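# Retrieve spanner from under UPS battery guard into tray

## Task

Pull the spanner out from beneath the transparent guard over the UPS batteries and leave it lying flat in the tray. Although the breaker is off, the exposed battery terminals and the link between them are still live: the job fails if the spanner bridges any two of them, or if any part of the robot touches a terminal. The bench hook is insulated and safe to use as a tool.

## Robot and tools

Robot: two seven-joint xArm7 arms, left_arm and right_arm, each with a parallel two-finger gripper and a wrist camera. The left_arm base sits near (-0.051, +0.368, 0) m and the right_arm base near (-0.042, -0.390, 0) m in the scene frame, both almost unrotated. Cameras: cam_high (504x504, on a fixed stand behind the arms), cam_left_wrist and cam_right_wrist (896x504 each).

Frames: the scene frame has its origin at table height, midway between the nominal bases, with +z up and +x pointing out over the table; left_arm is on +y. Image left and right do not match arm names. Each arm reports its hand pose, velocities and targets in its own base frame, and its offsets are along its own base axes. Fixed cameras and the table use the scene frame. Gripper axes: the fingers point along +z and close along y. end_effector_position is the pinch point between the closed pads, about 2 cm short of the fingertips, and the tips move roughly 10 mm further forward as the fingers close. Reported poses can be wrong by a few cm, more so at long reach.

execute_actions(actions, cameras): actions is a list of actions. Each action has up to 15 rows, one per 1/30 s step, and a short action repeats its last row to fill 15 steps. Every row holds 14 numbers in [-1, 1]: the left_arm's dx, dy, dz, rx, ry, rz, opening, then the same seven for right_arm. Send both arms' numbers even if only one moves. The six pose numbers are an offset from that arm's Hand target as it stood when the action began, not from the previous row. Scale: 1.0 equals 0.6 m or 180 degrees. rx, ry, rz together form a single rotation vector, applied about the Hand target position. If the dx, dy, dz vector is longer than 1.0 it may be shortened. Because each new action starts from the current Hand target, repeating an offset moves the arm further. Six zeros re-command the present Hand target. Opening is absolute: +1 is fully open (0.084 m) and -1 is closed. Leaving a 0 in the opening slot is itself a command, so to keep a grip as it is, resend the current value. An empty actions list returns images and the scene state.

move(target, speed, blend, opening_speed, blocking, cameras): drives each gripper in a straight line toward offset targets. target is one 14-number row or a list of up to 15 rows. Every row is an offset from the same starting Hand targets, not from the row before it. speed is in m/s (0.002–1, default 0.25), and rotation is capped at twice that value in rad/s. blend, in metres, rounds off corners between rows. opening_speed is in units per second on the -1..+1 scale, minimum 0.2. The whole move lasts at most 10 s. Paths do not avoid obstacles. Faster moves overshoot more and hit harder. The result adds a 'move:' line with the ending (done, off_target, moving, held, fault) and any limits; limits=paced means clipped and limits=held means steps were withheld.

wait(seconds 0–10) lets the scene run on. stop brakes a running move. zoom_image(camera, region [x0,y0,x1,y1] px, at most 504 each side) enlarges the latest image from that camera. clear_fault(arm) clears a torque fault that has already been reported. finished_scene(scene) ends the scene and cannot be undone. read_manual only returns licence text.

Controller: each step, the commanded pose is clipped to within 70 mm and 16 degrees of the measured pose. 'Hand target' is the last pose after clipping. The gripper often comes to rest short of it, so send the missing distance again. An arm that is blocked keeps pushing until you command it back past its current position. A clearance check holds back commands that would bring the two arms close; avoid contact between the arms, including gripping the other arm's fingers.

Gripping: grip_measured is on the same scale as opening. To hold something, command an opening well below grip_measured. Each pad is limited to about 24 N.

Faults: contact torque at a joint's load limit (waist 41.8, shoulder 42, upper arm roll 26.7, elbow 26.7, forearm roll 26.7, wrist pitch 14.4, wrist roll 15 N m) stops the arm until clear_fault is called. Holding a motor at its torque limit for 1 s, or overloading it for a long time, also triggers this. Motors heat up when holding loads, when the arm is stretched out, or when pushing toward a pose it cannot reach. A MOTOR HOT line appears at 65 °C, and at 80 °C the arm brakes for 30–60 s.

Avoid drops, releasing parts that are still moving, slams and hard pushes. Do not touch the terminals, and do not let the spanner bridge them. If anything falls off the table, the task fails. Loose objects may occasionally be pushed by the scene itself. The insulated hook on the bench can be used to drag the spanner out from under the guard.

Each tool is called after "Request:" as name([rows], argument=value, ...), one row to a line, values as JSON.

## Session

Request:
execute_actions(actions=[])

Scene clock: 0.00 s.
left_arm: end_effector_position=(+0.3482, +0.0915, +0.1714) grip_measured=+1.00 end_effector_quat_wxyz=(-0.041, -0.566, +0.687, -0.454) | right_arm: end_effector_position=(+0.2555, +0.1068, +0.2814) grip_measured=+1.00 end_effector_quat_wxyz=(+0.198, +0.620, -0.609, +0.454)
Joint positions: left_arm=[-0.636 -0.908 1.384 0.482 -0.089 0.749 2.451 0.084] | right_arm=[-0.334 -1.021 1.145 0.659 -0.144 1.375 2.054 0.084]
Joint velocities: within noise
Joint torques (N m): no reading
Hand target: left_arm +0.3482, +0.0915, +0.1714; -0.041, -0.566, +0.687, -0.454 | right_arm +0.2555, +0.1068, +0.2814; +0.198, +0.620, -0.609, +0.454
Tool commands: left_gripper/opening=+1.0 right_gripper/opening=+1.0

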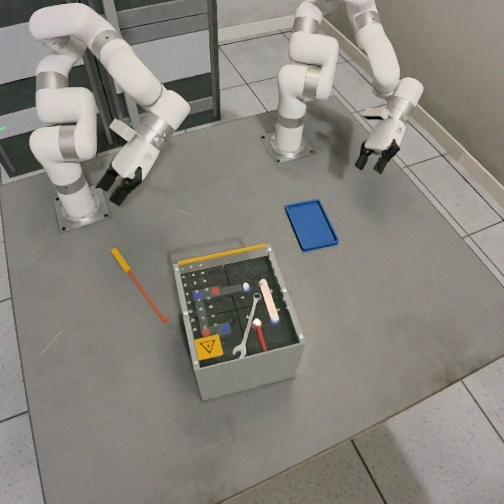

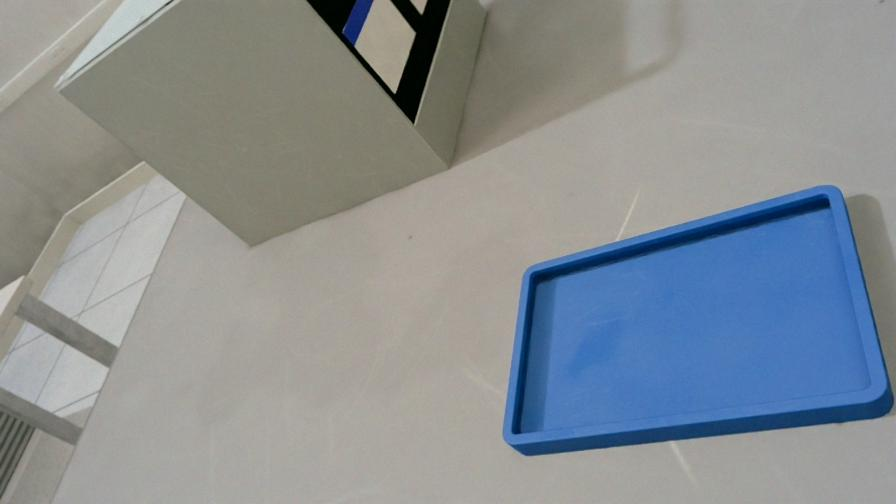

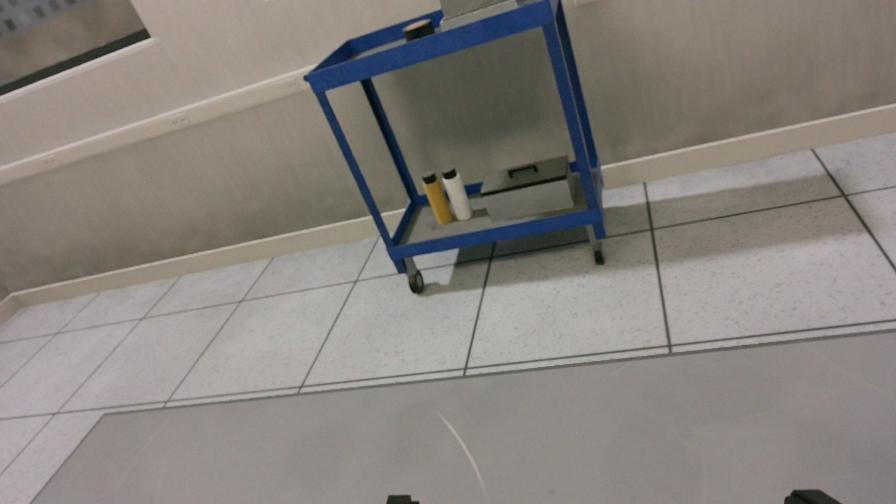

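Request:
zoom_image(camera="cam_high", region=[150, 220, 330, 400])

Request:
zoom_image(camera="cam_high", region=[90, 230, 190, 330])

Scaled by 2.800 from the camera's 504x504 image, which has a finer 720x720 frame.

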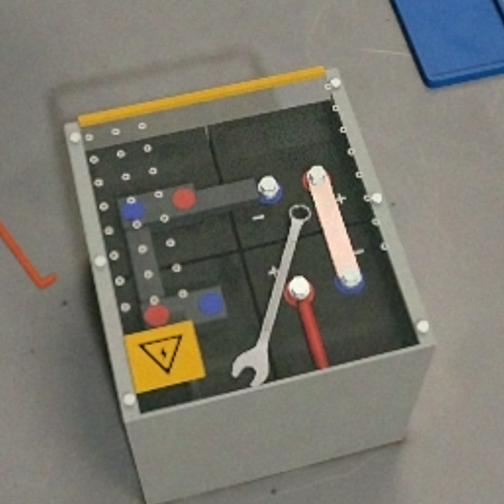

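Scaled by 5.040 from the camera's 504x504 image, which has a finer 720x720 frame.

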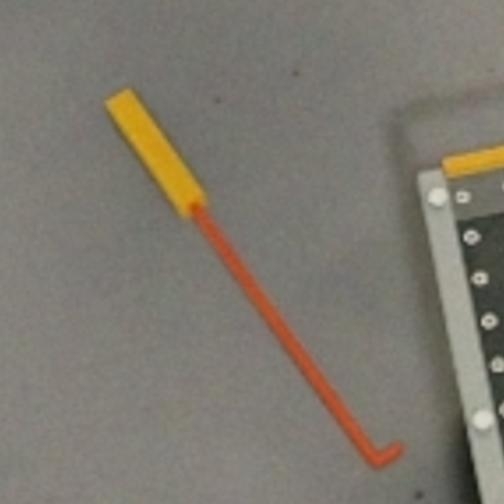

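Request:
move(target=[0.0145,-0.469,0.175,-0.1607,0.1451,0.1902,0, -0.026,-0.053,-0.102,0.1152,0.3534,0.4995,1], speed=0.3, cameras=["all"])

Scene clock: 97.23 s.
left_arm: end_effector_position=(+0.3569, -0.1899, +0.2764) grip_measured=-0.01 end_effector_quat_wxyz=(+0.195, +0.797, -0.334, +0.463) | right_arm: end_effector_position=(+0.2399, +0.0750, +0.2202) grip_measured=+1.00 end_effector_quat_wxyz=(+0.000, +0.995, +0.095, +0.000)
Joint positions: left_arm=[-1.029 -0.842 0.467 0.183 -0.826 -0.125 1.163 0.044] | right_arm=[0.479 -0.809 -0.145 0.444 -0.111 1.25 0.223 0.084]
Joint torques (N m): left_arm=[-4.42 2.51 -1.55 24.84 -1.6 -2.93 -0.76] | right_arm=[2.57 2.2 -0.3 18.98 1.69 -0.02 -2.07]
Hand target: left_arm +0.3569, -0.1899, +0.2764; +0.195, +0.797, -0.334, +0.463 | right_arm +0.2399, +0.0750, +0.2202; +0.000, +0.995, +0.095, +0.000
Off the commanded pose: left_arm 0.000 m, 0 deg | right_arm 0.000 m, 0 deg.
move: done

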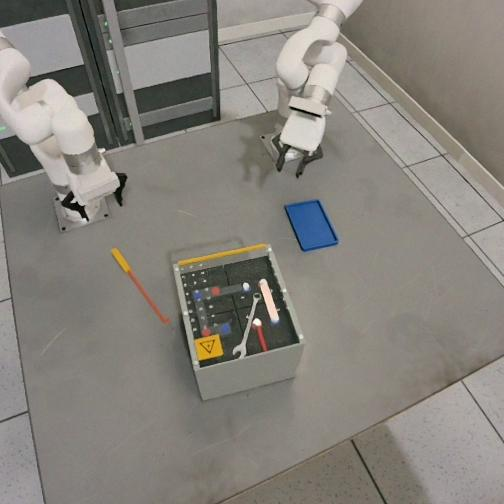

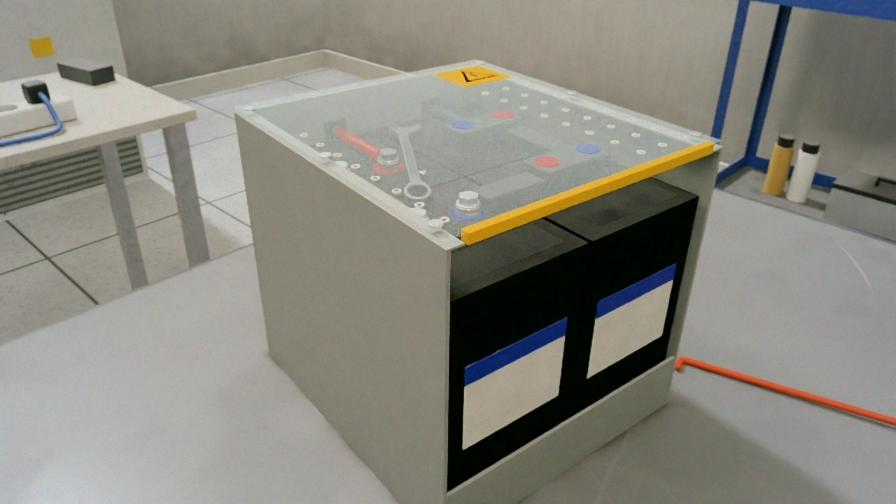

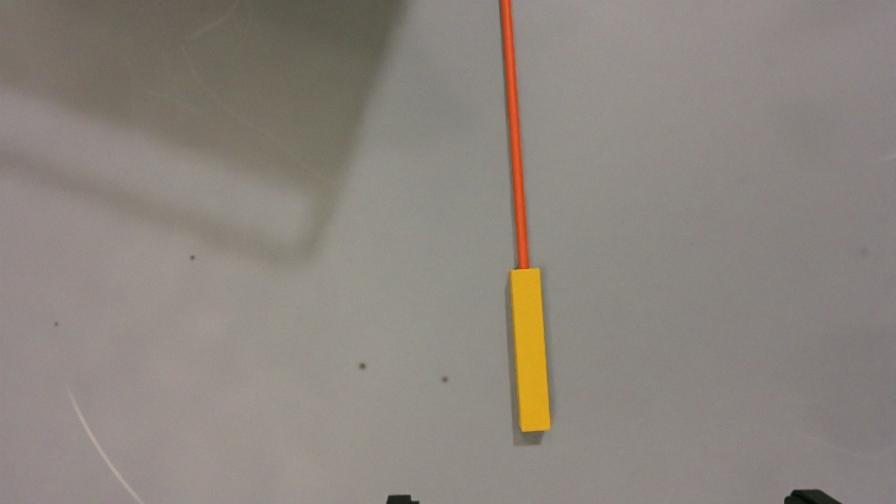

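Request:
move([
  [0,0,0,0,0,0,0, 0.0323,-0.0078,-0.27,0,0,0.0106,0.4],
  [0,0,0,0,0,0,0, 0.0323,-0.0078,-0.3278,0,0,0.0106,0.4],
  [0,0,0,0,0,0,0, 0.0323,-0.0078,-0.3278,0,0,0.0106,-1],
  [0,0,0,0,0,0,0, 0.0323,-0.0078,-0.2,0,0,0.0106,-1],
], speed=[0.25,0.07,0.1,0.15], blend=[0.005,0,0,0], cameras=["cam_right_wrist"])

Request:
zoom_image(camera="cam_right_wrist", region=[400, 200, 896, 504])

Scene clock: 136.87 s.
left_arm: end_effector_position=(+0.3569, -0.1899, +0.2764) grip_measured=-0.01 end_effector_quat_wxyz=(+0.195, +0.797, -0.334, +0.463) | right_arm: end_effector_position=(+0.2593, +0.0703, +0.1002) grip_measured=-0.64 end_effector_quat_wxyz=(+0.000, +0.994, +0.112, +0.000)
Joint positions: left_arm=[-1.029 -0.842 0.467 0.183 -0.826 -0.125 1.163 0.044] | right_arm=[0.469 -0.525 -0.232 0.244 -0.168 0.765 0.165 0.016]
Joint torques (N m): left_arm=[-4.37 0.75 -1.66 19.18 0.2 -3 0.38] | right_arm=[-3.78 -9.96 3.13 17.12 1.92 -0.19 2.32]
Hand target: left_arm +0.3569, -0.1899, +0.2764; +0.195, +0.797, -0.334, +0.463 | right_arm +0.2593, +0.0703, +0.1002; +0.000, +0.994, +0.112, +0.000
Off the commanded pose: left_arm 0.000 m, 0 deg | right_arm 0.000 m, 0 deg.
move: done
Images, in order (width x height): cam_right_wrist 896x504.

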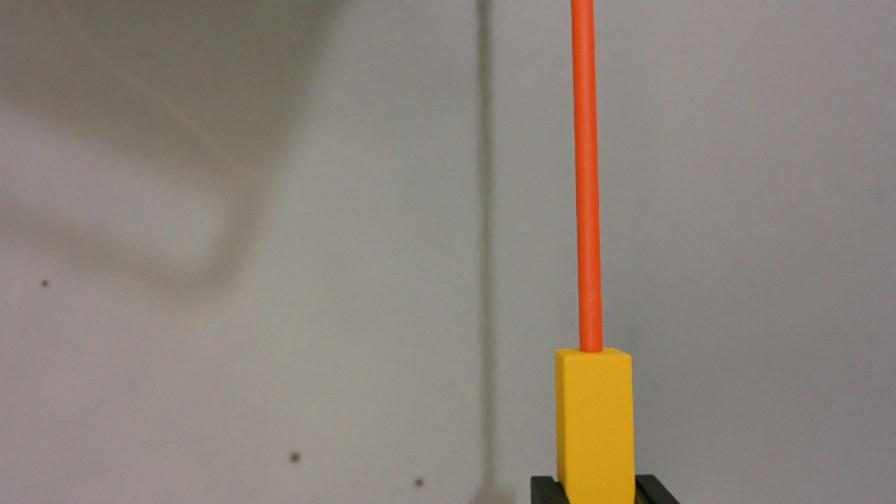

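Scaled by 1.016 from the camera's 896x504 image, which has a finer 1280x720 frame.

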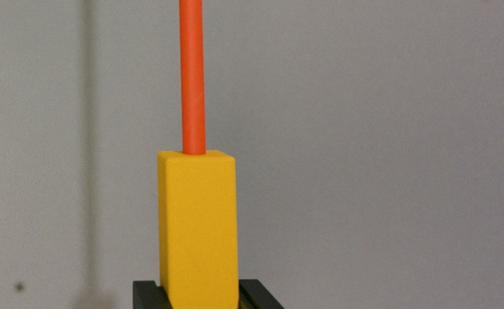

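Request:
move([
  [0,0,0,0,0,0,0, -0.0455,0.5662,0,0,0,-0.1161,-1],
  [0,0,0,0,0,0,0, -0.0455,0.5662,-0.1273,0,0,-0.1161,-1],
  [0,0,0,0,0,0,0, -0.0455,0.5662,-0.1273,0,0,-0.1161,0.1],
  [0,0,0,0,0,0,0, -0.0455,0.5662,0.083,0,0,-0.1161,0.1],
  [0,0,0,0,0,0,0, 0.4188,0.3033,0.4897,0.0316,-0.0775,0.1022,0.1],
], speed=[0.25,0.08,0.1,0.2,0.25], blend=[0.01,0,0,0.02,0], cameras=["all"])

Scene clock: 176.27 s.
left_arm: end_effector_position=(+0.3569, -0.1899, +0.2764) grip_measured=-0.01 end_effector_quat_wxyz=(+0.195, +0.797, -0.334, +0.463) | right_arm: end_effector_position=(+0.5106, +0.2523, +0.3940) grip_measured=+0.09 end_effector_quat_wxyz=(-0.035, +0.955, +0.268, +0.125)
Joint positions: left_arm=[-1.029 -0.842 0.467 0.183 -0.826 -0.125 1.163 0.044] | right_arm=[0.534 0.118 -0.093 1.653 0.039 1.276 -0.111 0.048]
Joint torques (N m): left_arm=[-4.4 -1.97 -1.98 16.8 -0.52 -3 0.28] | right_arm=[-3.9 -16.93 -2.06 18.88 1.96 -0.66 -2.05]
Hand target: left_arm +0.3569, -0.1899, +0.2764; +0.195, +0.797, -0.334, +0.463 | right_arm +0.5106, +0.2523, +0.3940; -0.035, +0.955, +0.268, +0.125
Off the commanded pose: left_arm 0.000 m, 0 deg | right_arm 0.000 m, 0 deg.
move: done

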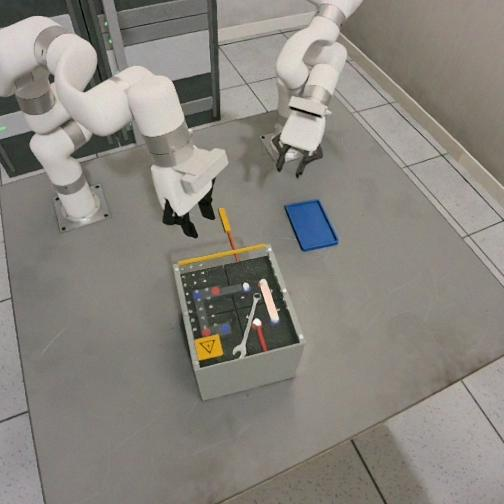

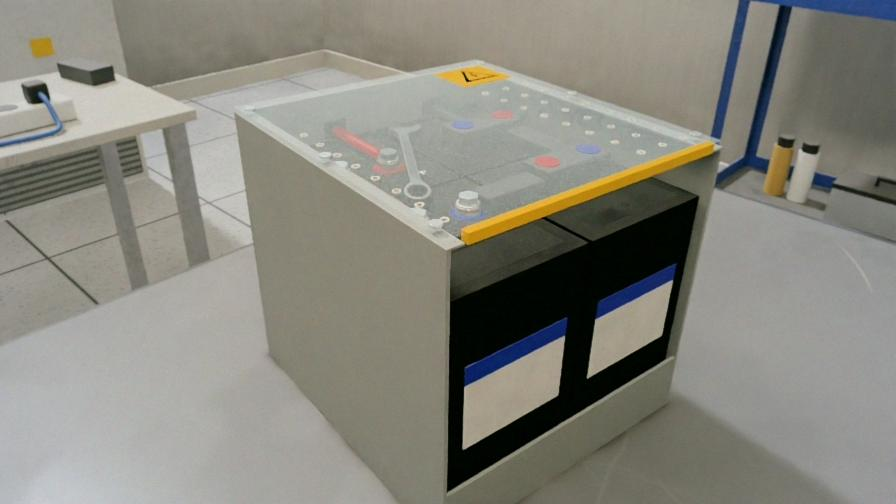

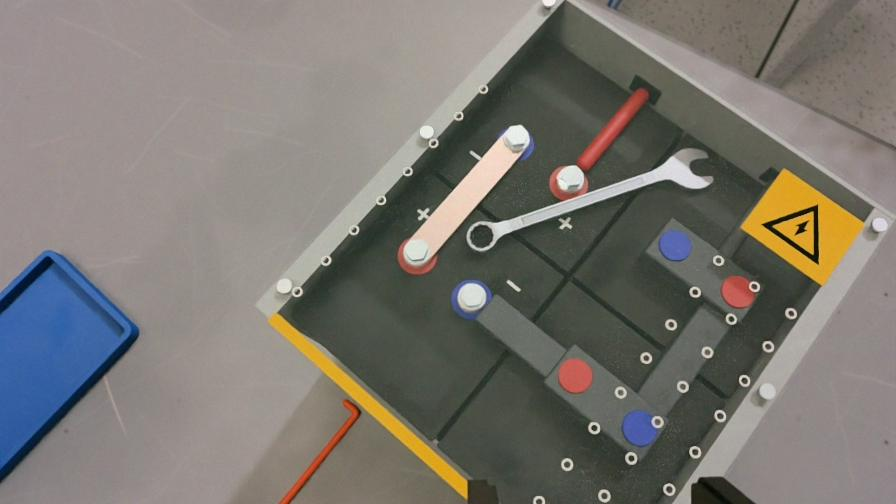

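Request:
zoom_image(camera="cam_right_wrist", region=[380, 100, 740, 340])

Scaled by 1.400 from the camera's 896x504 image, which has a finer 1280x720 frame.

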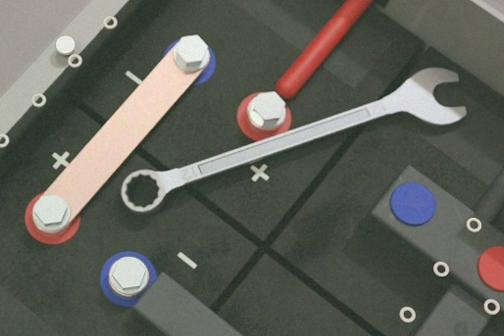

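Request:
move(target=[-0.1742,-0.253,-0.1273,0.1502,0.3066,0.1959,0.4, 0,0,0,0,0,0,0.1], speed=0.25, cameras=["cam_left_wrist"])

Scene clock: 220.07 s.
left_arm: end_effector_position=(+0.2524, -0.3417, +0.2000) grip_measured=+0.39 end_effector_quat_wxyz=(+0.000, +0.998, -0.057, +0.000) | right_arm: end_effector_position=(+0.5106, +0.2523, +0.3940) grip_measured=+0.09 end_effector_quat_wxyz=(-0.035, +0.955, +0.268, +0.125)
Joint positions: left_arm=[0.164 -0.252 -1.04 0.905 -0.251 1.048 -0.621 0.061] | right_arm=[0.534 0.118 -0.093 1.654 0.039 1.276 -0.111 0.048]
Joint torques (N m): left_arm=[4.42 -0.71 1.18 25.45 3 -0.77 -1] | right_arm=[-3.44 -17.14 -1.82 19.07 1.79 -0.61 0.62]
Hand target: left_arm +0.2524, -0.3417, +0.2000; +0.000, +0.998, -0.057, +0.000 | right_arm +0.5106, +0.2523, +0.3940; -0.035, +0.955, +0.268, +0.125
Off the commanded pose: left_arm 0.000 m, 0 deg | right_arm 0.000 m, 0 deg.
move: done
Images, in order (width x height): cam_left_wrist 896x504.

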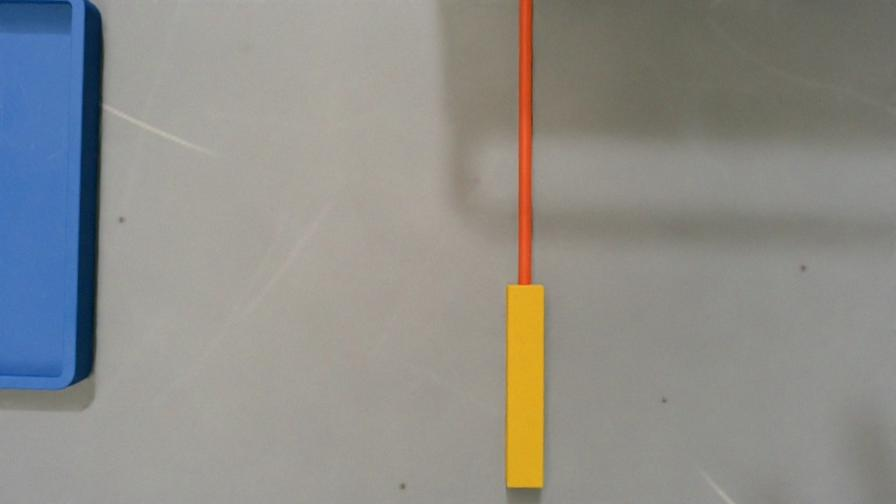

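Request:
move([
  [0.0102,-0.0057,-0.25,0,0,0.0056,0.3, -0.211,-0.1805,-0.05,0.1,-0.12,0.043,0.1],
  [0.0102,-0.0057,-0.2942,0,0,0.0056,0.3, -0.211,-0.1805,-0.1,0.15,-0.18,0.064,0.1],
  [0.0102,-0.0057,-0.2942,0,0,0.0056,-1, -0.211,-0.1805,-0.1,0.15,-0.18,0.064,0.1],
  [0.0102,-0.0057,0,0,0,0.0056,-1, -0.211,-0.1805,-0.2845,0.1995,-0.2393,0.0858,0.1],
  [0.0113,0.0063,0.0367,-0.4966,0.0583,-0.0018,-1, -0.211,-0.1805,-0.2845,0.1995,-0.2393,0.0858,0.1],
], speed=[0.2,0.06,0.1,0.2,0.25], blend=[0.005,0,0,0.02,0], cameras=["all"])

Scene clock: 349.43 s.
left_arm: end_effector_position=(+0.2592, -0.3379, +0.2220) grip_measured=-0.64 end_effector_quat_wxyz=(+0.706, +0.706, -0.043, -0.042) | right_arm: end_effector_position=(+0.3840, +0.1440, +0.2233) grip_measured=+0.09 end_effector_quat_wxyz=(-0.237, +0.744, +0.332, +0.529)
Joint positions: left_arm=[-0.066 -0.023 -0.251 0.445 -1.75 1.488 1.112 0.016] | right_arm=[1.322 -1.17 -1.288 0.104 0.287 -0.353 -1.403 0.048]
Joint torques (N m): left_arm=[4.33 -7.75 1.7 19.59 1.72 3.56 1.17] | right_arm=[2.77 1.55 7.32 3.47 -2.17 -2.28 -1.63]
Hand target: left_arm +0.2592, -0.3379, +0.2220; +0.706, +0.706, -0.043, -0.042 | right_arm +0.3840, +0.1440, +0.2233; -0.237, +0.744, +0.332, +0.529
Off the commanded pose: left_arm 0.000 m, 0 deg | right_arm 0.000 m, 0 deg.
move: done

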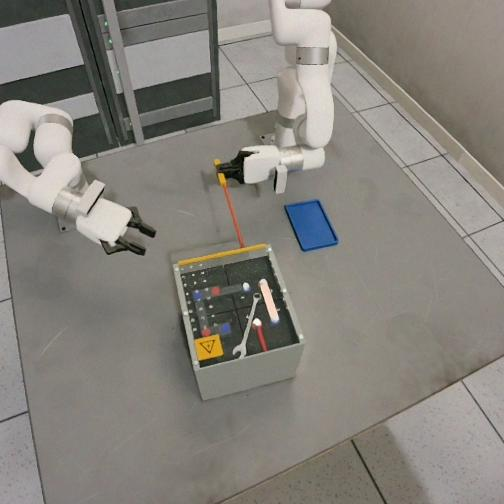

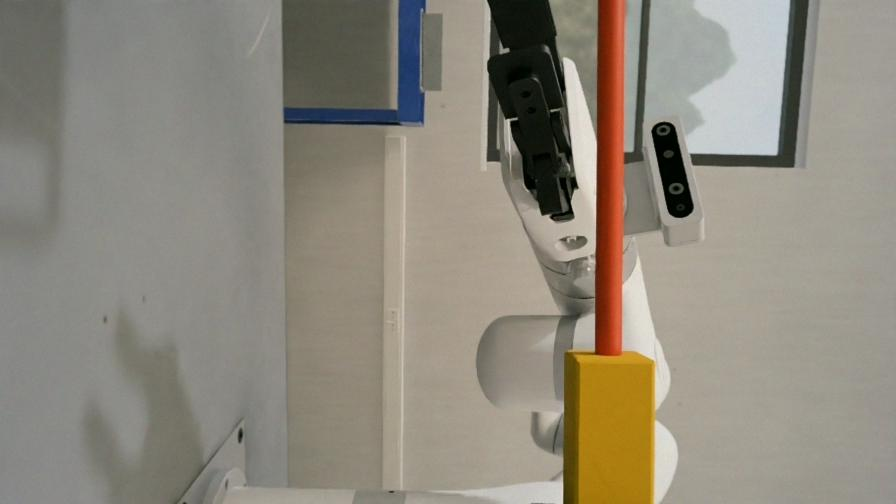

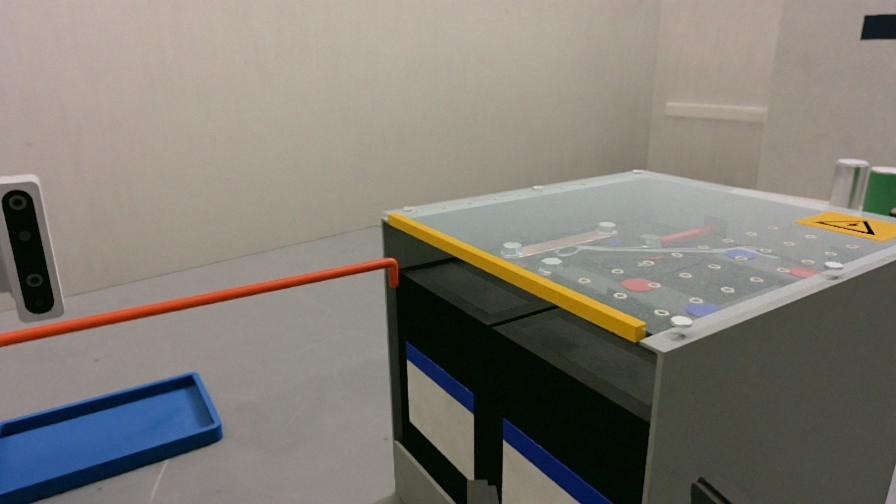

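Request:
move([
  [0,0,-0.0067,0,0,0,-1, 0,0,0.2,-0.06,0.07,-0.025,0.1],
  [0.1415,-0.0172,-0.0067,0,0,0,-1, 0.211,0.1805,0.2845,-0.1995,0.2393,-0.0858,0.1],
], speed=[0.2,0.15], blend=[0.003,0], cameras=["cam_right_wrist"])

Request:
zoom_image(camera="cam_right_wrist", region=[320, 140, 620, 440])

Scene clock: 391.27 s.
left_arm: end_effector_position=(+0.3441, -0.3482, +0.2180) grip_measured=-0.64 end_effector_quat_wxyz=(+0.706, +0.706, -0.043, -0.042) | right_arm: end_effector_position=(+0.5105, +0.2524, +0.3940) grip_measured=+0.09 end_effector_quat_wxyz=(-0.035, +0.955, +0.268, +0.125)
Joint positions: left_arm=[-0.052 0.215 -0.227 0.731 -1.681 1.453 1.06 0.016] | right_arm=[0.534 0.118 -0.093 1.653 0.039 1.276 -0.11 0.048]
Joint torques (N m): left_arm=[3.41 -12.72 0.59 20.33 1.87 1.04 -0.91] | right_arm=[-0.94 -17.33 -1.46 19.22 0.84 -0.53 2.18]
Hand target: left_arm +0.3441, -0.3482, +0.2180; +0.706, +0.706, -0.043, -0.042 | right_arm +0.5106, +0.2523, +0.3940; -0.035, +0.955, +0.268, +0.125
Off the commanded pose: left_arm 0.000 m, 0 deg | right_arm 0.000 m, 0 deg.
move: done
Images, in order (width x height): cam_right_wrist 896x504.

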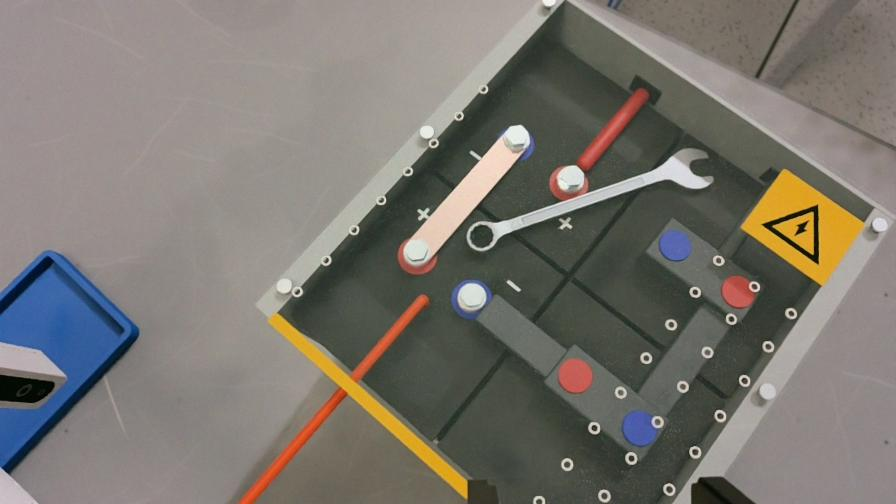

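Scaled by 1.680 from the camera's 896x504 image, which has a finer 1280x720 frame.

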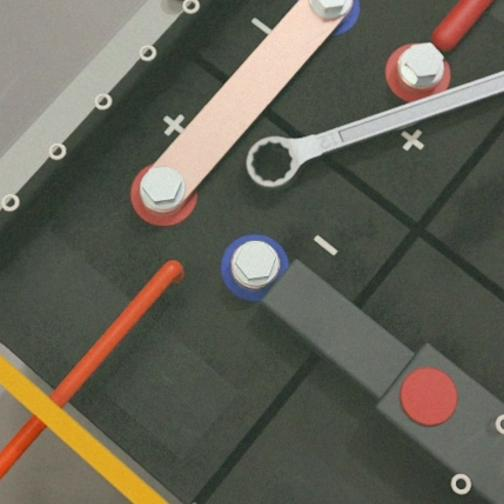

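Request:
move(target=[0.0908,-0.0102,0,0,0,0,-1, 0,0,0,0,0,0,0.1], speed=0.08, cameras=["cam_right_wrist"])

Request:
zoom_image(camera="cam_right_wrist", region=[400, 160, 580, 340])

Scene clock: 407.07 s.
left_arm: end_effector_position=(+0.3985, -0.3544, +0.2180) grip_measured=-0.64 end_effector_quat_wxyz=(+0.706, +0.706, -0.043, -0.042) | right_arm: end_effector_position=(+0.5106, +0.2523, +0.3940) grip_measured=+0.09 end_effector_quat_wxyz=(-0.035, +0.955, +0.268, +0.125)
Joint positions: left_arm=[-0.054 0.349 -0.213 0.923 -1.644 1.438 1 0.016] | right_arm=[0.534 0.118 -0.093 1.654 0.039 1.276 -0.111 0.048]
Joint torques (N m): left_arm=[-4.39 -15.82 0.12 21.24 1.63 0.91 -0.78] | right_arm=[-3.64 -17.01 -1.85 19.11 1.85 -0.59 -0.85]
Hand target: left_arm +0.3985, -0.3544, +0.2180; +0.706, +0.706, -0.043, -0.042 | right_arm +0.5106, +0.2523, +0.3940; -0.035, +0.955, +0.268, +0.125
Off the commanded pose: left_arm 0.000 m, 0 deg | right_arm 0.000 m, 0 deg.
move: done
Images, in order (width x height): cam_right_wrist 896x504.

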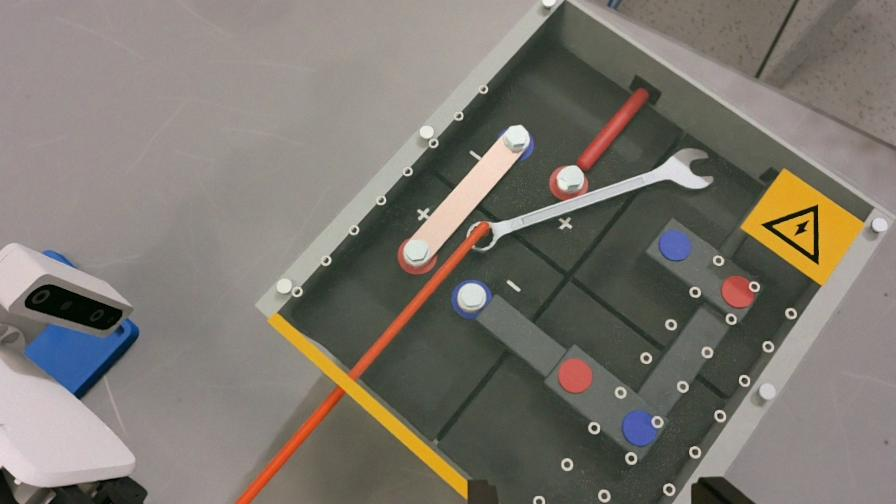

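Scaled by 2.800 from the camera's 896x504 image, which has a finer 1280x720 frame.

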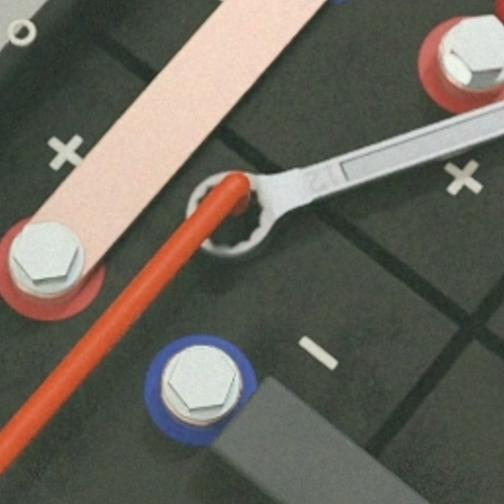

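Request:
move([
  [0,0,-0.0117,0,0,0,-1, 0,0,0,0,0,0,0.1],
  [-0.0394,0.0113,-0.0117,0,0,0,-1, 0,0,0,0,0,0,0.1],
], speed=[0.03,0.03], cameras=["cam_right_wrist"])

Request:
zoom_image(camera="cam_right_wrist", region=[380, 100, 740, 340])

Scene clock: 426.77 s.
left_arm: end_effector_position=(+0.3749, -0.3476, +0.2110) grip_measured=-0.64 end_effector_quat_wxyz=(+0.706, +0.706, -0.043, -0.042) | right_arm: end_effector_position=(+0.5106, +0.2523, +0.3940) grip_measured=+0.09 end_effector_quat_wxyz=(-0.035, +0.955, +0.268, +0.125)
Joint positions: left_arm=[-0.047 0.308 -0.213 0.838 -1.651 1.45 1.044 0.016] | right_arm=[0.534 0.118 -0.093 1.654 0.039 1.276 -0.111 0.048]
Joint torques (N m): left_arm=[4.42 -20.66 -3.19 11.58 -4.58 3.43 1.11] | right_arm=[-3.78 -16.89 -1.71 19.04 2.03 -0.51 -0.89]
Hand target: left_arm +0.3749, -0.3476, +0.2110; +0.706, +0.706, -0.043, -0.042 | right_arm +0.5106, +0.2523, +0.3940; -0.035, +0.955, +0.268, +0.125
Off the commanded pose: left_arm 0.000 m, 0 deg | right_arm 0.000 m, 0 deg.
move: done
Images, in order (width x height): cam_right_wrist 896x504.

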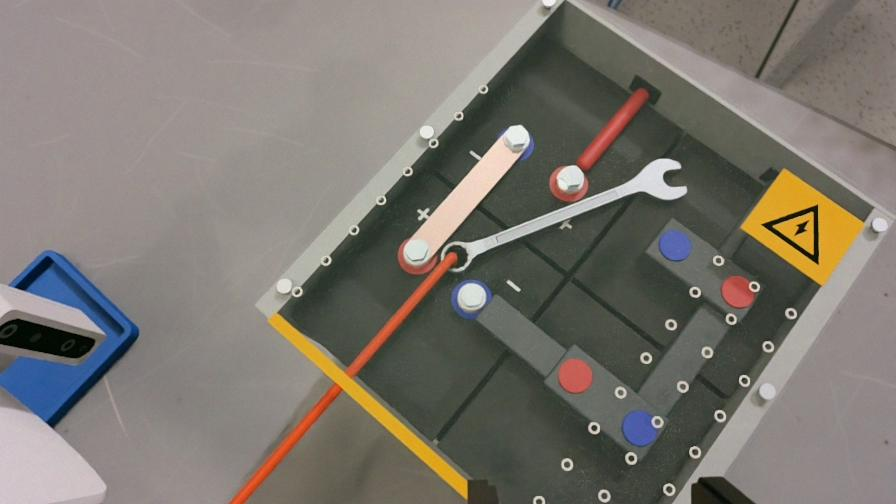

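Scaled by 1.400 from the camera's 896x504 image, which has a finer 1280x720 frame.

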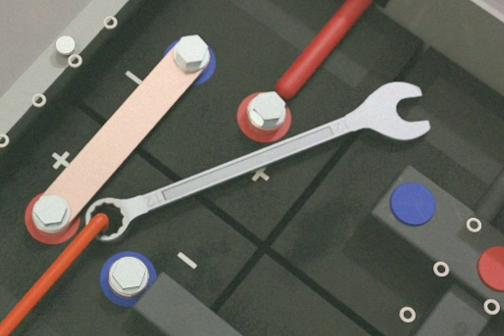

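Request:
move([
  [-0.0258,-0.0017,0,0,0,0,-1, 0,0,0,0,0,0,0.1],
  [-0.0508,0.0073,0,0,0,0,-1, 0,0,0,0,0,0,0.1],
], speed=[0.03,0.03], blend=[0.002,0], cameras=["cam_right_wrist"])

Request:
zoom_image(camera="cam_right_wrist", region=[360, 120, 720, 360])

Scene clock: 451.17 s.
left_arm: end_effector_position=(+0.3444, -0.3432, +0.2110) grip_measured=-0.64 end_effector_quat_wxyz=(+0.706, +0.706, -0.043, -0.042) | right_arm: end_effector_position=(+0.5106, +0.2523, +0.3940) grip_measured=+0.09 end_effector_quat_wxyz=(-0.035, +0.955, +0.268, +0.125)
Joint positions: left_arm=[-0.045 0.234 -0.22 0.731 -1.669 1.461 1.077 0.016] | right_arm=[0.534 0.118 -0.093 1.654 0.039 1.276 -0.111 0.048]
Joint torques (N m): left_arm=[4.14 -19.37 0.6 11.2 -4.49 3.46 1.21] | right_arm=[-3.66 -17.05 -1.54 19.07 1.95 -0.59 -0.85]
Hand target: left_arm +0.3444, -0.3432, +0.2110; +0.706, +0.706, -0.043, -0.042 | right_arm +0.5106, +0.2523, +0.3940; -0.035, +0.955, +0.268, +0.125
Off the commanded pose: left_arm 0.000 m, 0 deg | right_arm 0.000 m, 0 deg.
move: done
Images, in order (width x height): cam_right_wrist 896x504.

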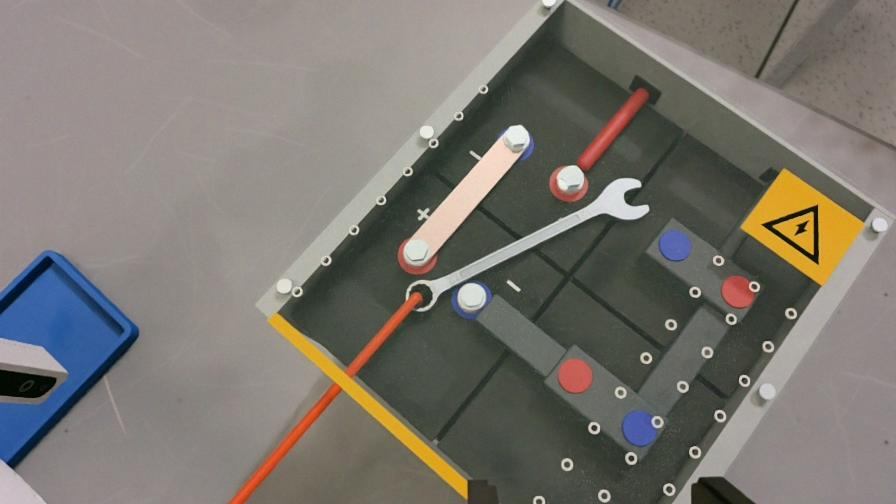

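Scaled by 1.400 from the camera's 896x504 image, which has a finer 1280x720 frame.

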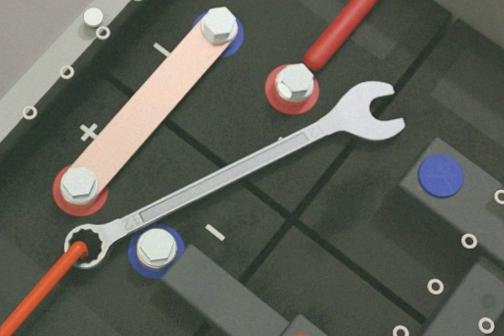

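Request:
move(target=[-0.0435,0.0247,0,0,0,0,-1, 0,0,0,0,0,0,0.1], speed=0.03, cameras=["cam_right_wrist"])

Request:
zoom_image(camera="cam_right_wrist", region=[320, 140, 680, 380])

Scene clock: 472.90 s.
left_arm: end_effector_position=(+0.3183, -0.3284, +0.2110) grip_measured=-0.64 end_effector_quat_wxyz=(+0.706, +0.706, -0.043, -0.042) | right_arm: end_effector_position=(+0.5106, +0.2523, +0.3940) grip_measured=+0.09 end_effector_quat_wxyz=(-0.035, +0.955, +0.268, +0.125)
Joint positions: left_arm=[-0.027 0.161 -0.21 0.632 -1.657 1.49 1.103 0.016] | right_arm=[0.534 0.118 -0.093 1.654 0.039 1.276 -0.111 0.048]
Joint torques (N m): left_arm=[4.2 -17.16 0.98 10.58 1.86 3.47 1.22] | right_arm=[-3.32 -17.15 -1.42 19.11 1.75 -0.51 -0.81]
Hand target: left_arm +0.3183, -0.3284, +0.2110; +0.706, +0.706, -0.043, -0.042 | right_arm +0.5106, +0.2523, +0.3940; -0.035, +0.955, +0.268, +0.125
Off the commanded pose: left_arm 0.000 m, 0 deg | right_arm 0.000 m, 0 deg.
move: done
Images, in order (width x height): cam_right_wrist 896x504.

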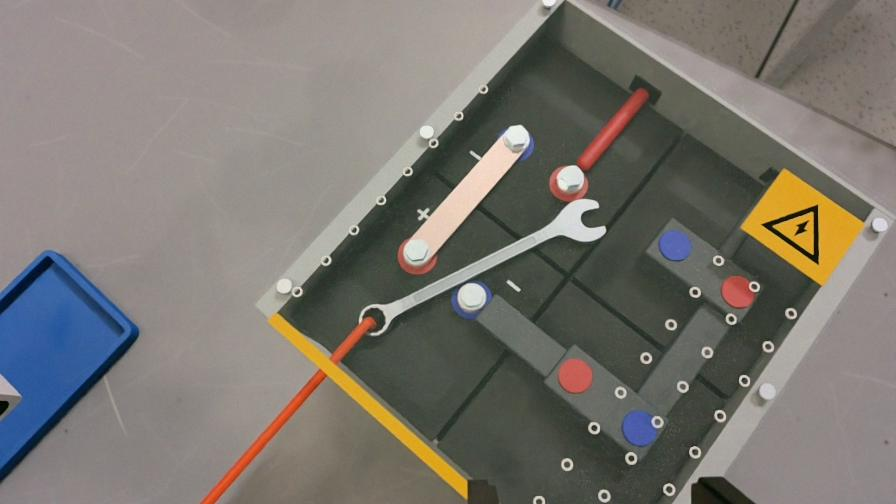

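Scaled by 1.400 from the camera's 896x504 image, which has a finer 1280x720 frame.

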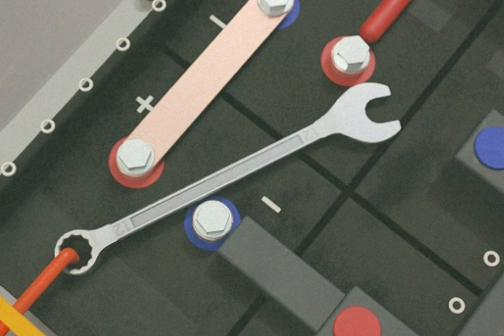

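Request:
move([
  [-0.032,0.018,0,0,0,0,-1, 0,0,0,0,0,0,0.1],
  [-0.1008,0.0003,0,0,0,0,-1, 0,0,0,0,0,0,0.1],
], speed=[0.03,0.03], blend=[0.002,0], cameras=["cam_right_wrist"])

Request:
zoom_image(camera="cam_right_wrist", region=[260, 180, 620, 420])

Scene clock: 530.60 s.
left_arm: end_effector_position=(+0.2578, -0.3282, +0.2110) grip_measured=-0.64 end_effector_quat_wxyz=(+0.706, +0.706, -0.043, -0.042) | right_arm: end_effector_position=(+0.5106, +0.2523, +0.3940) grip_measured=+0.09 end_effector_quat_wxyz=(-0.035, +0.955, +0.268, +0.125)
Joint positions: left_arm=[-0.047 0.009 -0.236 0.437 -1.719 1.502 1.148 0.016] | right_arm=[0.534 0.118 -0.093 1.654 0.039 1.276 -0.111 0.048]
Joint torques (N m): left_arm=[-4.5 -14.05 -1.85 9.94 -4.55 1.05 1.22] | right_arm=[-3.3 -17.09 -1.24 19 1.91 -0.57 -0.72]
Hand target: left_arm +0.2578, -0.3282, +0.2110; +0.706, +0.706, -0.043, -0.042 | right_arm +0.5106, +0.2523, +0.3940; -0.035, +0.955, +0.268, +0.125
Off the commanded pose: left_arm 0.000 m, 0 deg | right_arm 0.000 m, 0 deg.
move: done
Images, in order (width x height): cam_right_wrist 896x504.

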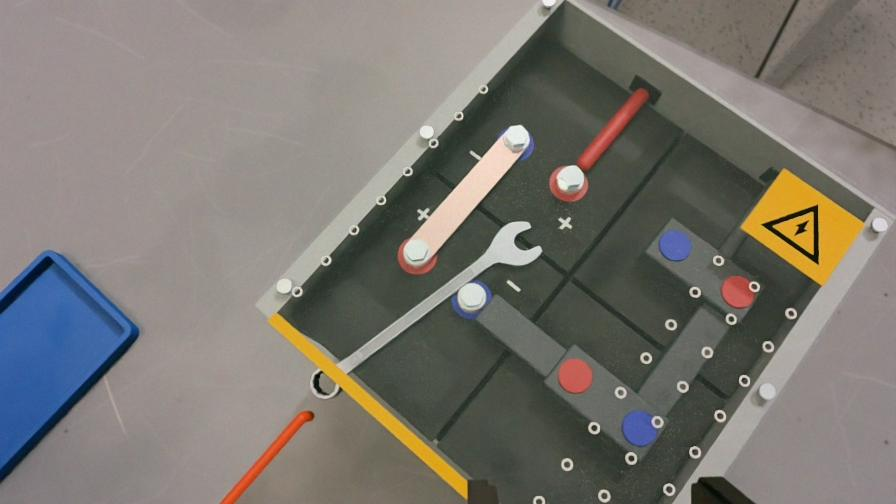

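Scaled by 1.400 from the camera's 896x504 image, which has a finer 1280x720 frame.

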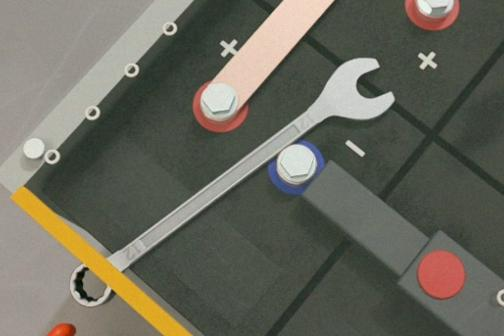

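Request:
move([
  [-0.05,0.006,0.033,0,0,0,-1, -0.06,0,0,0,0,0,0.1],
  [-0.0047,-0.0113,-0.185,0.4966,-0.0583,0.0018,-1, -0.251,-0.004,-0.023,-0.166,-0.191,0.077,0.1],
  [-0.0047,-0.0113,-0.3122,0.4966,-0.0583,0.0018,-1, -0.251,-0.004,-0.023,-0.166,-0.191,0.077,0.1],
  [-0.0047,-0.0113,-0.3122,0.4966,-0.0583,0.0018,0.1, -0.251,-0.004,-0.023,-0.166,-0.191,0.077,0.1],
  [-0.0047,-0.0113,-0.1017,0.4966,-0.0583,0.0018,0.1, -0.251,-0.004,-0.023,-0.166,-0.191,0.077,0.1],
], speed=[0.1,0.35,0.08,0.1,0.2], blend=[0.01,0.01,0,0,0], cameras=["cam_high", "cam_left_wrist"])

Scene clock: 662.47 s.
left_arm: end_effector_position=(+0.2550, -0.3350, +0.1499) grip_measured=+0.09 end_effector_quat_wxyz=(+0.000, +0.998, -0.057, +0.000) | right_arm: end_effector_position=(+0.3600, +0.2499, +0.3802) grip_measured=+0.09 end_effector_quat_wxyz=(+0.273, +0.814, +0.399, +0.321)
Joint positions: left_arm=[0.076 -0.119 -0.982 0.806 -0.129 0.876 -0.706 0.048] | right_arm=[0.633 -0.47 0.261 0.849 -0.785 1.031 0.303 0.048]
Joint torques (N m): left_arm=[-4.29 -9.46 2.94 15.76 -3.35 -0.87 1.09] | right_arm=[0.9 -13.45 -1.13 13.23 -1.57 0.51 2.12]
Hand target: left_arm +0.2550, -0.3350, +0.1499; +0.000, +0.998, -0.057, +0.000 | right_arm +0.3600, +0.2499, +0.3802; +0.273, +0.814, +0.399, +0.321
Off the commanded pose: left_arm 0.000 m, 0 deg | right_arm 0.000 m, 0 deg.
move: done
Images, in order (width x height): cam_high 504x504, cam_left_wrist 896x504.

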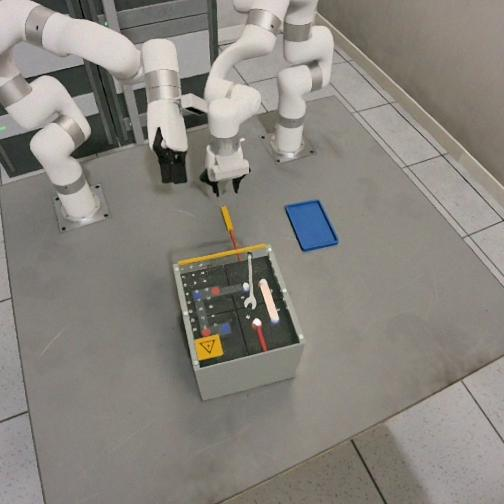

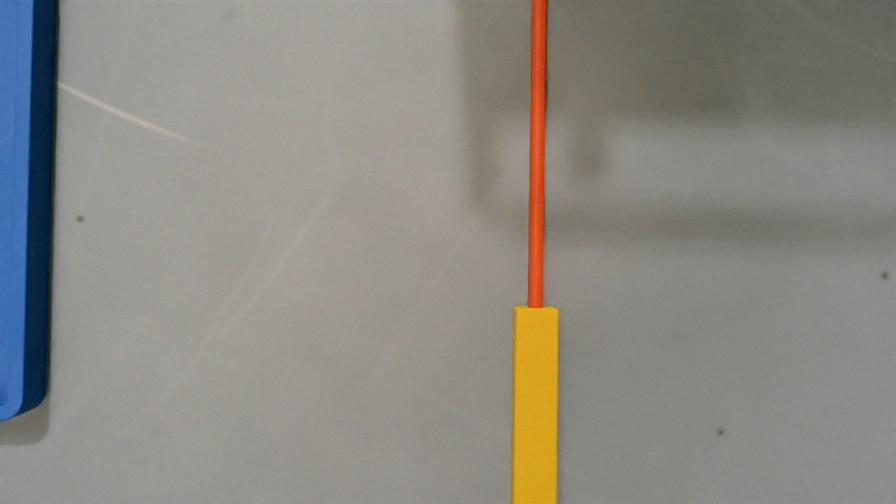

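Request:
move([
  [0.1698,0.2417,0.2108,-0.1502,-0.3066,-0.1959,-0.5, 0,0,0,0,0,0,-0.2],
  [0.1698,0.2417,0.2108,-0.1502,-0.3066,-0.1959,-0.5, 0.0545,0.235,-0.3003,-0.1663,-0.1916,0.0768,-0.2],
], speed=[0.3,0.2], blend=[0.05,0], cameras=["all"])

Scene clock: 684.40 s.
left_arm: end_effector_position=(+0.3569, -0.1900, +0.2764) grip_measured=-0.52 end_effector_quat_wxyz=(+0.195, +0.797, -0.334, +0.463) | right_arm: end_effector_position=(+0.3927, +0.3909, +0.2001) grip_measured=-0.21 end_effector_quat_wxyz=(+0.535, +0.535, +0.462, +0.462)
Joint positions: left_arm=[-1.027 -0.844 0.474 0.178 -0.787 -0.125 1.131 0.021] | right_arm=[0.736 0.469 0.538 0.959 -1.864 1.662 0.985 0.035]
Joint torques (N m): left_arm=[-4.29 -3.2 -1.54 16.11 4.63 -3.02 1.11] | right_arm=[2.83 -17.93 1.28 14.47 -2.09 3.39 0.84]
Hand target: left_arm +0.3569, -0.1900, +0.2764; +0.195, +0.797, -0.334, +0.463 | right_arm +0.3927, +0.3909, +0.2000; +0.535, +0.535, +0.462, +0.462
Off the commanded pose: left_arm 0.000 m, 0 deg | right_arm 0.000 m, 0 deg.
move: done; blend cut to 0 m at target 1

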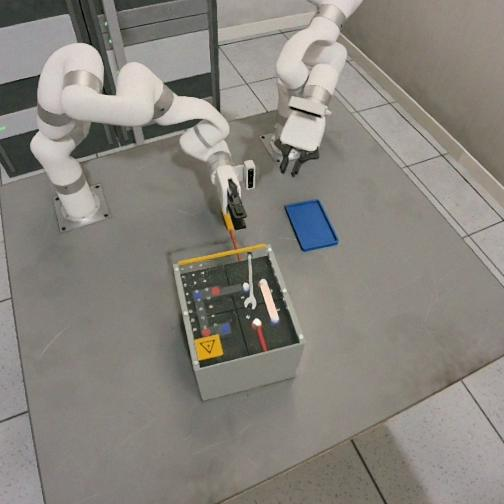

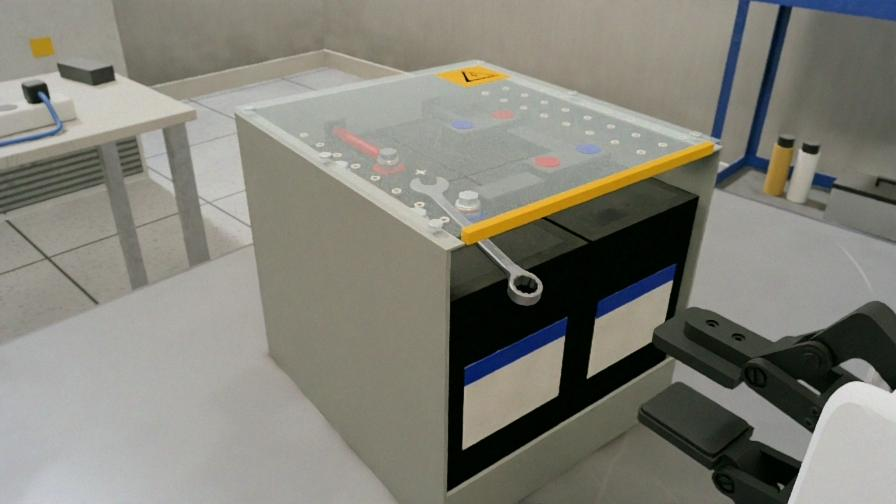

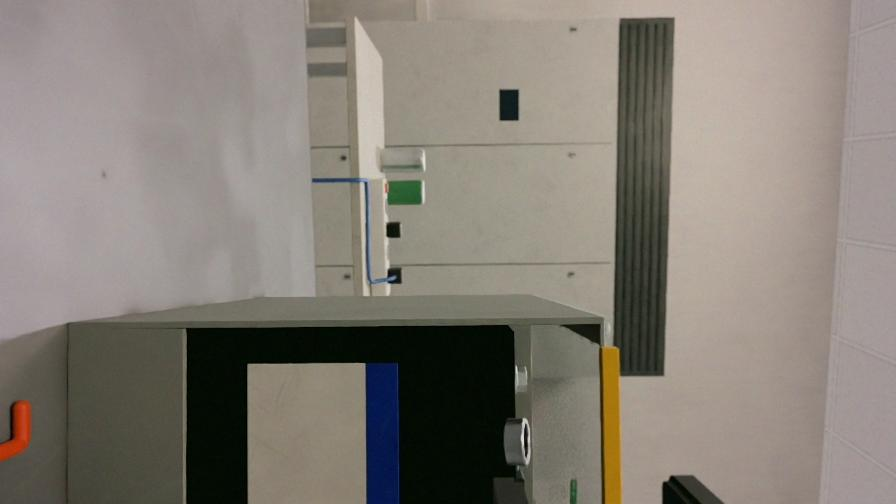

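Request:
zoom_image(camera="cam_right_wrist", region=[440, 330, 640, 504])

Request:
zoom_image(camera="cam_left_wrist", region=[380, 160, 780, 460])

Scaled by 2.520 from the camera's 896x504 image, which has a finer 1280x720 frame.

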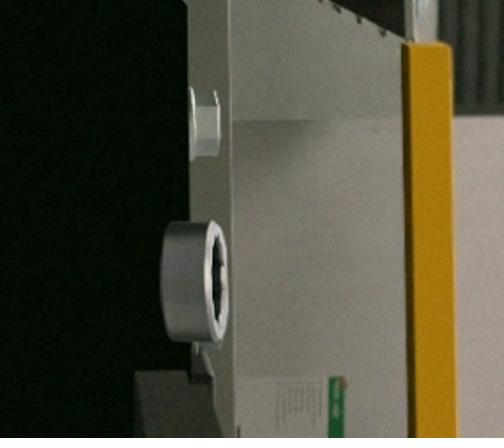

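Scaled by 1.260 from the camera's 896x504 image, which has a finer 1280x720 frame.

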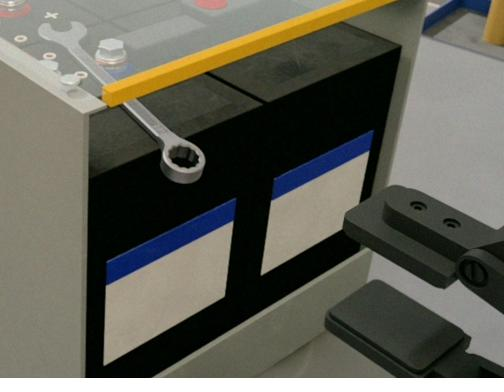

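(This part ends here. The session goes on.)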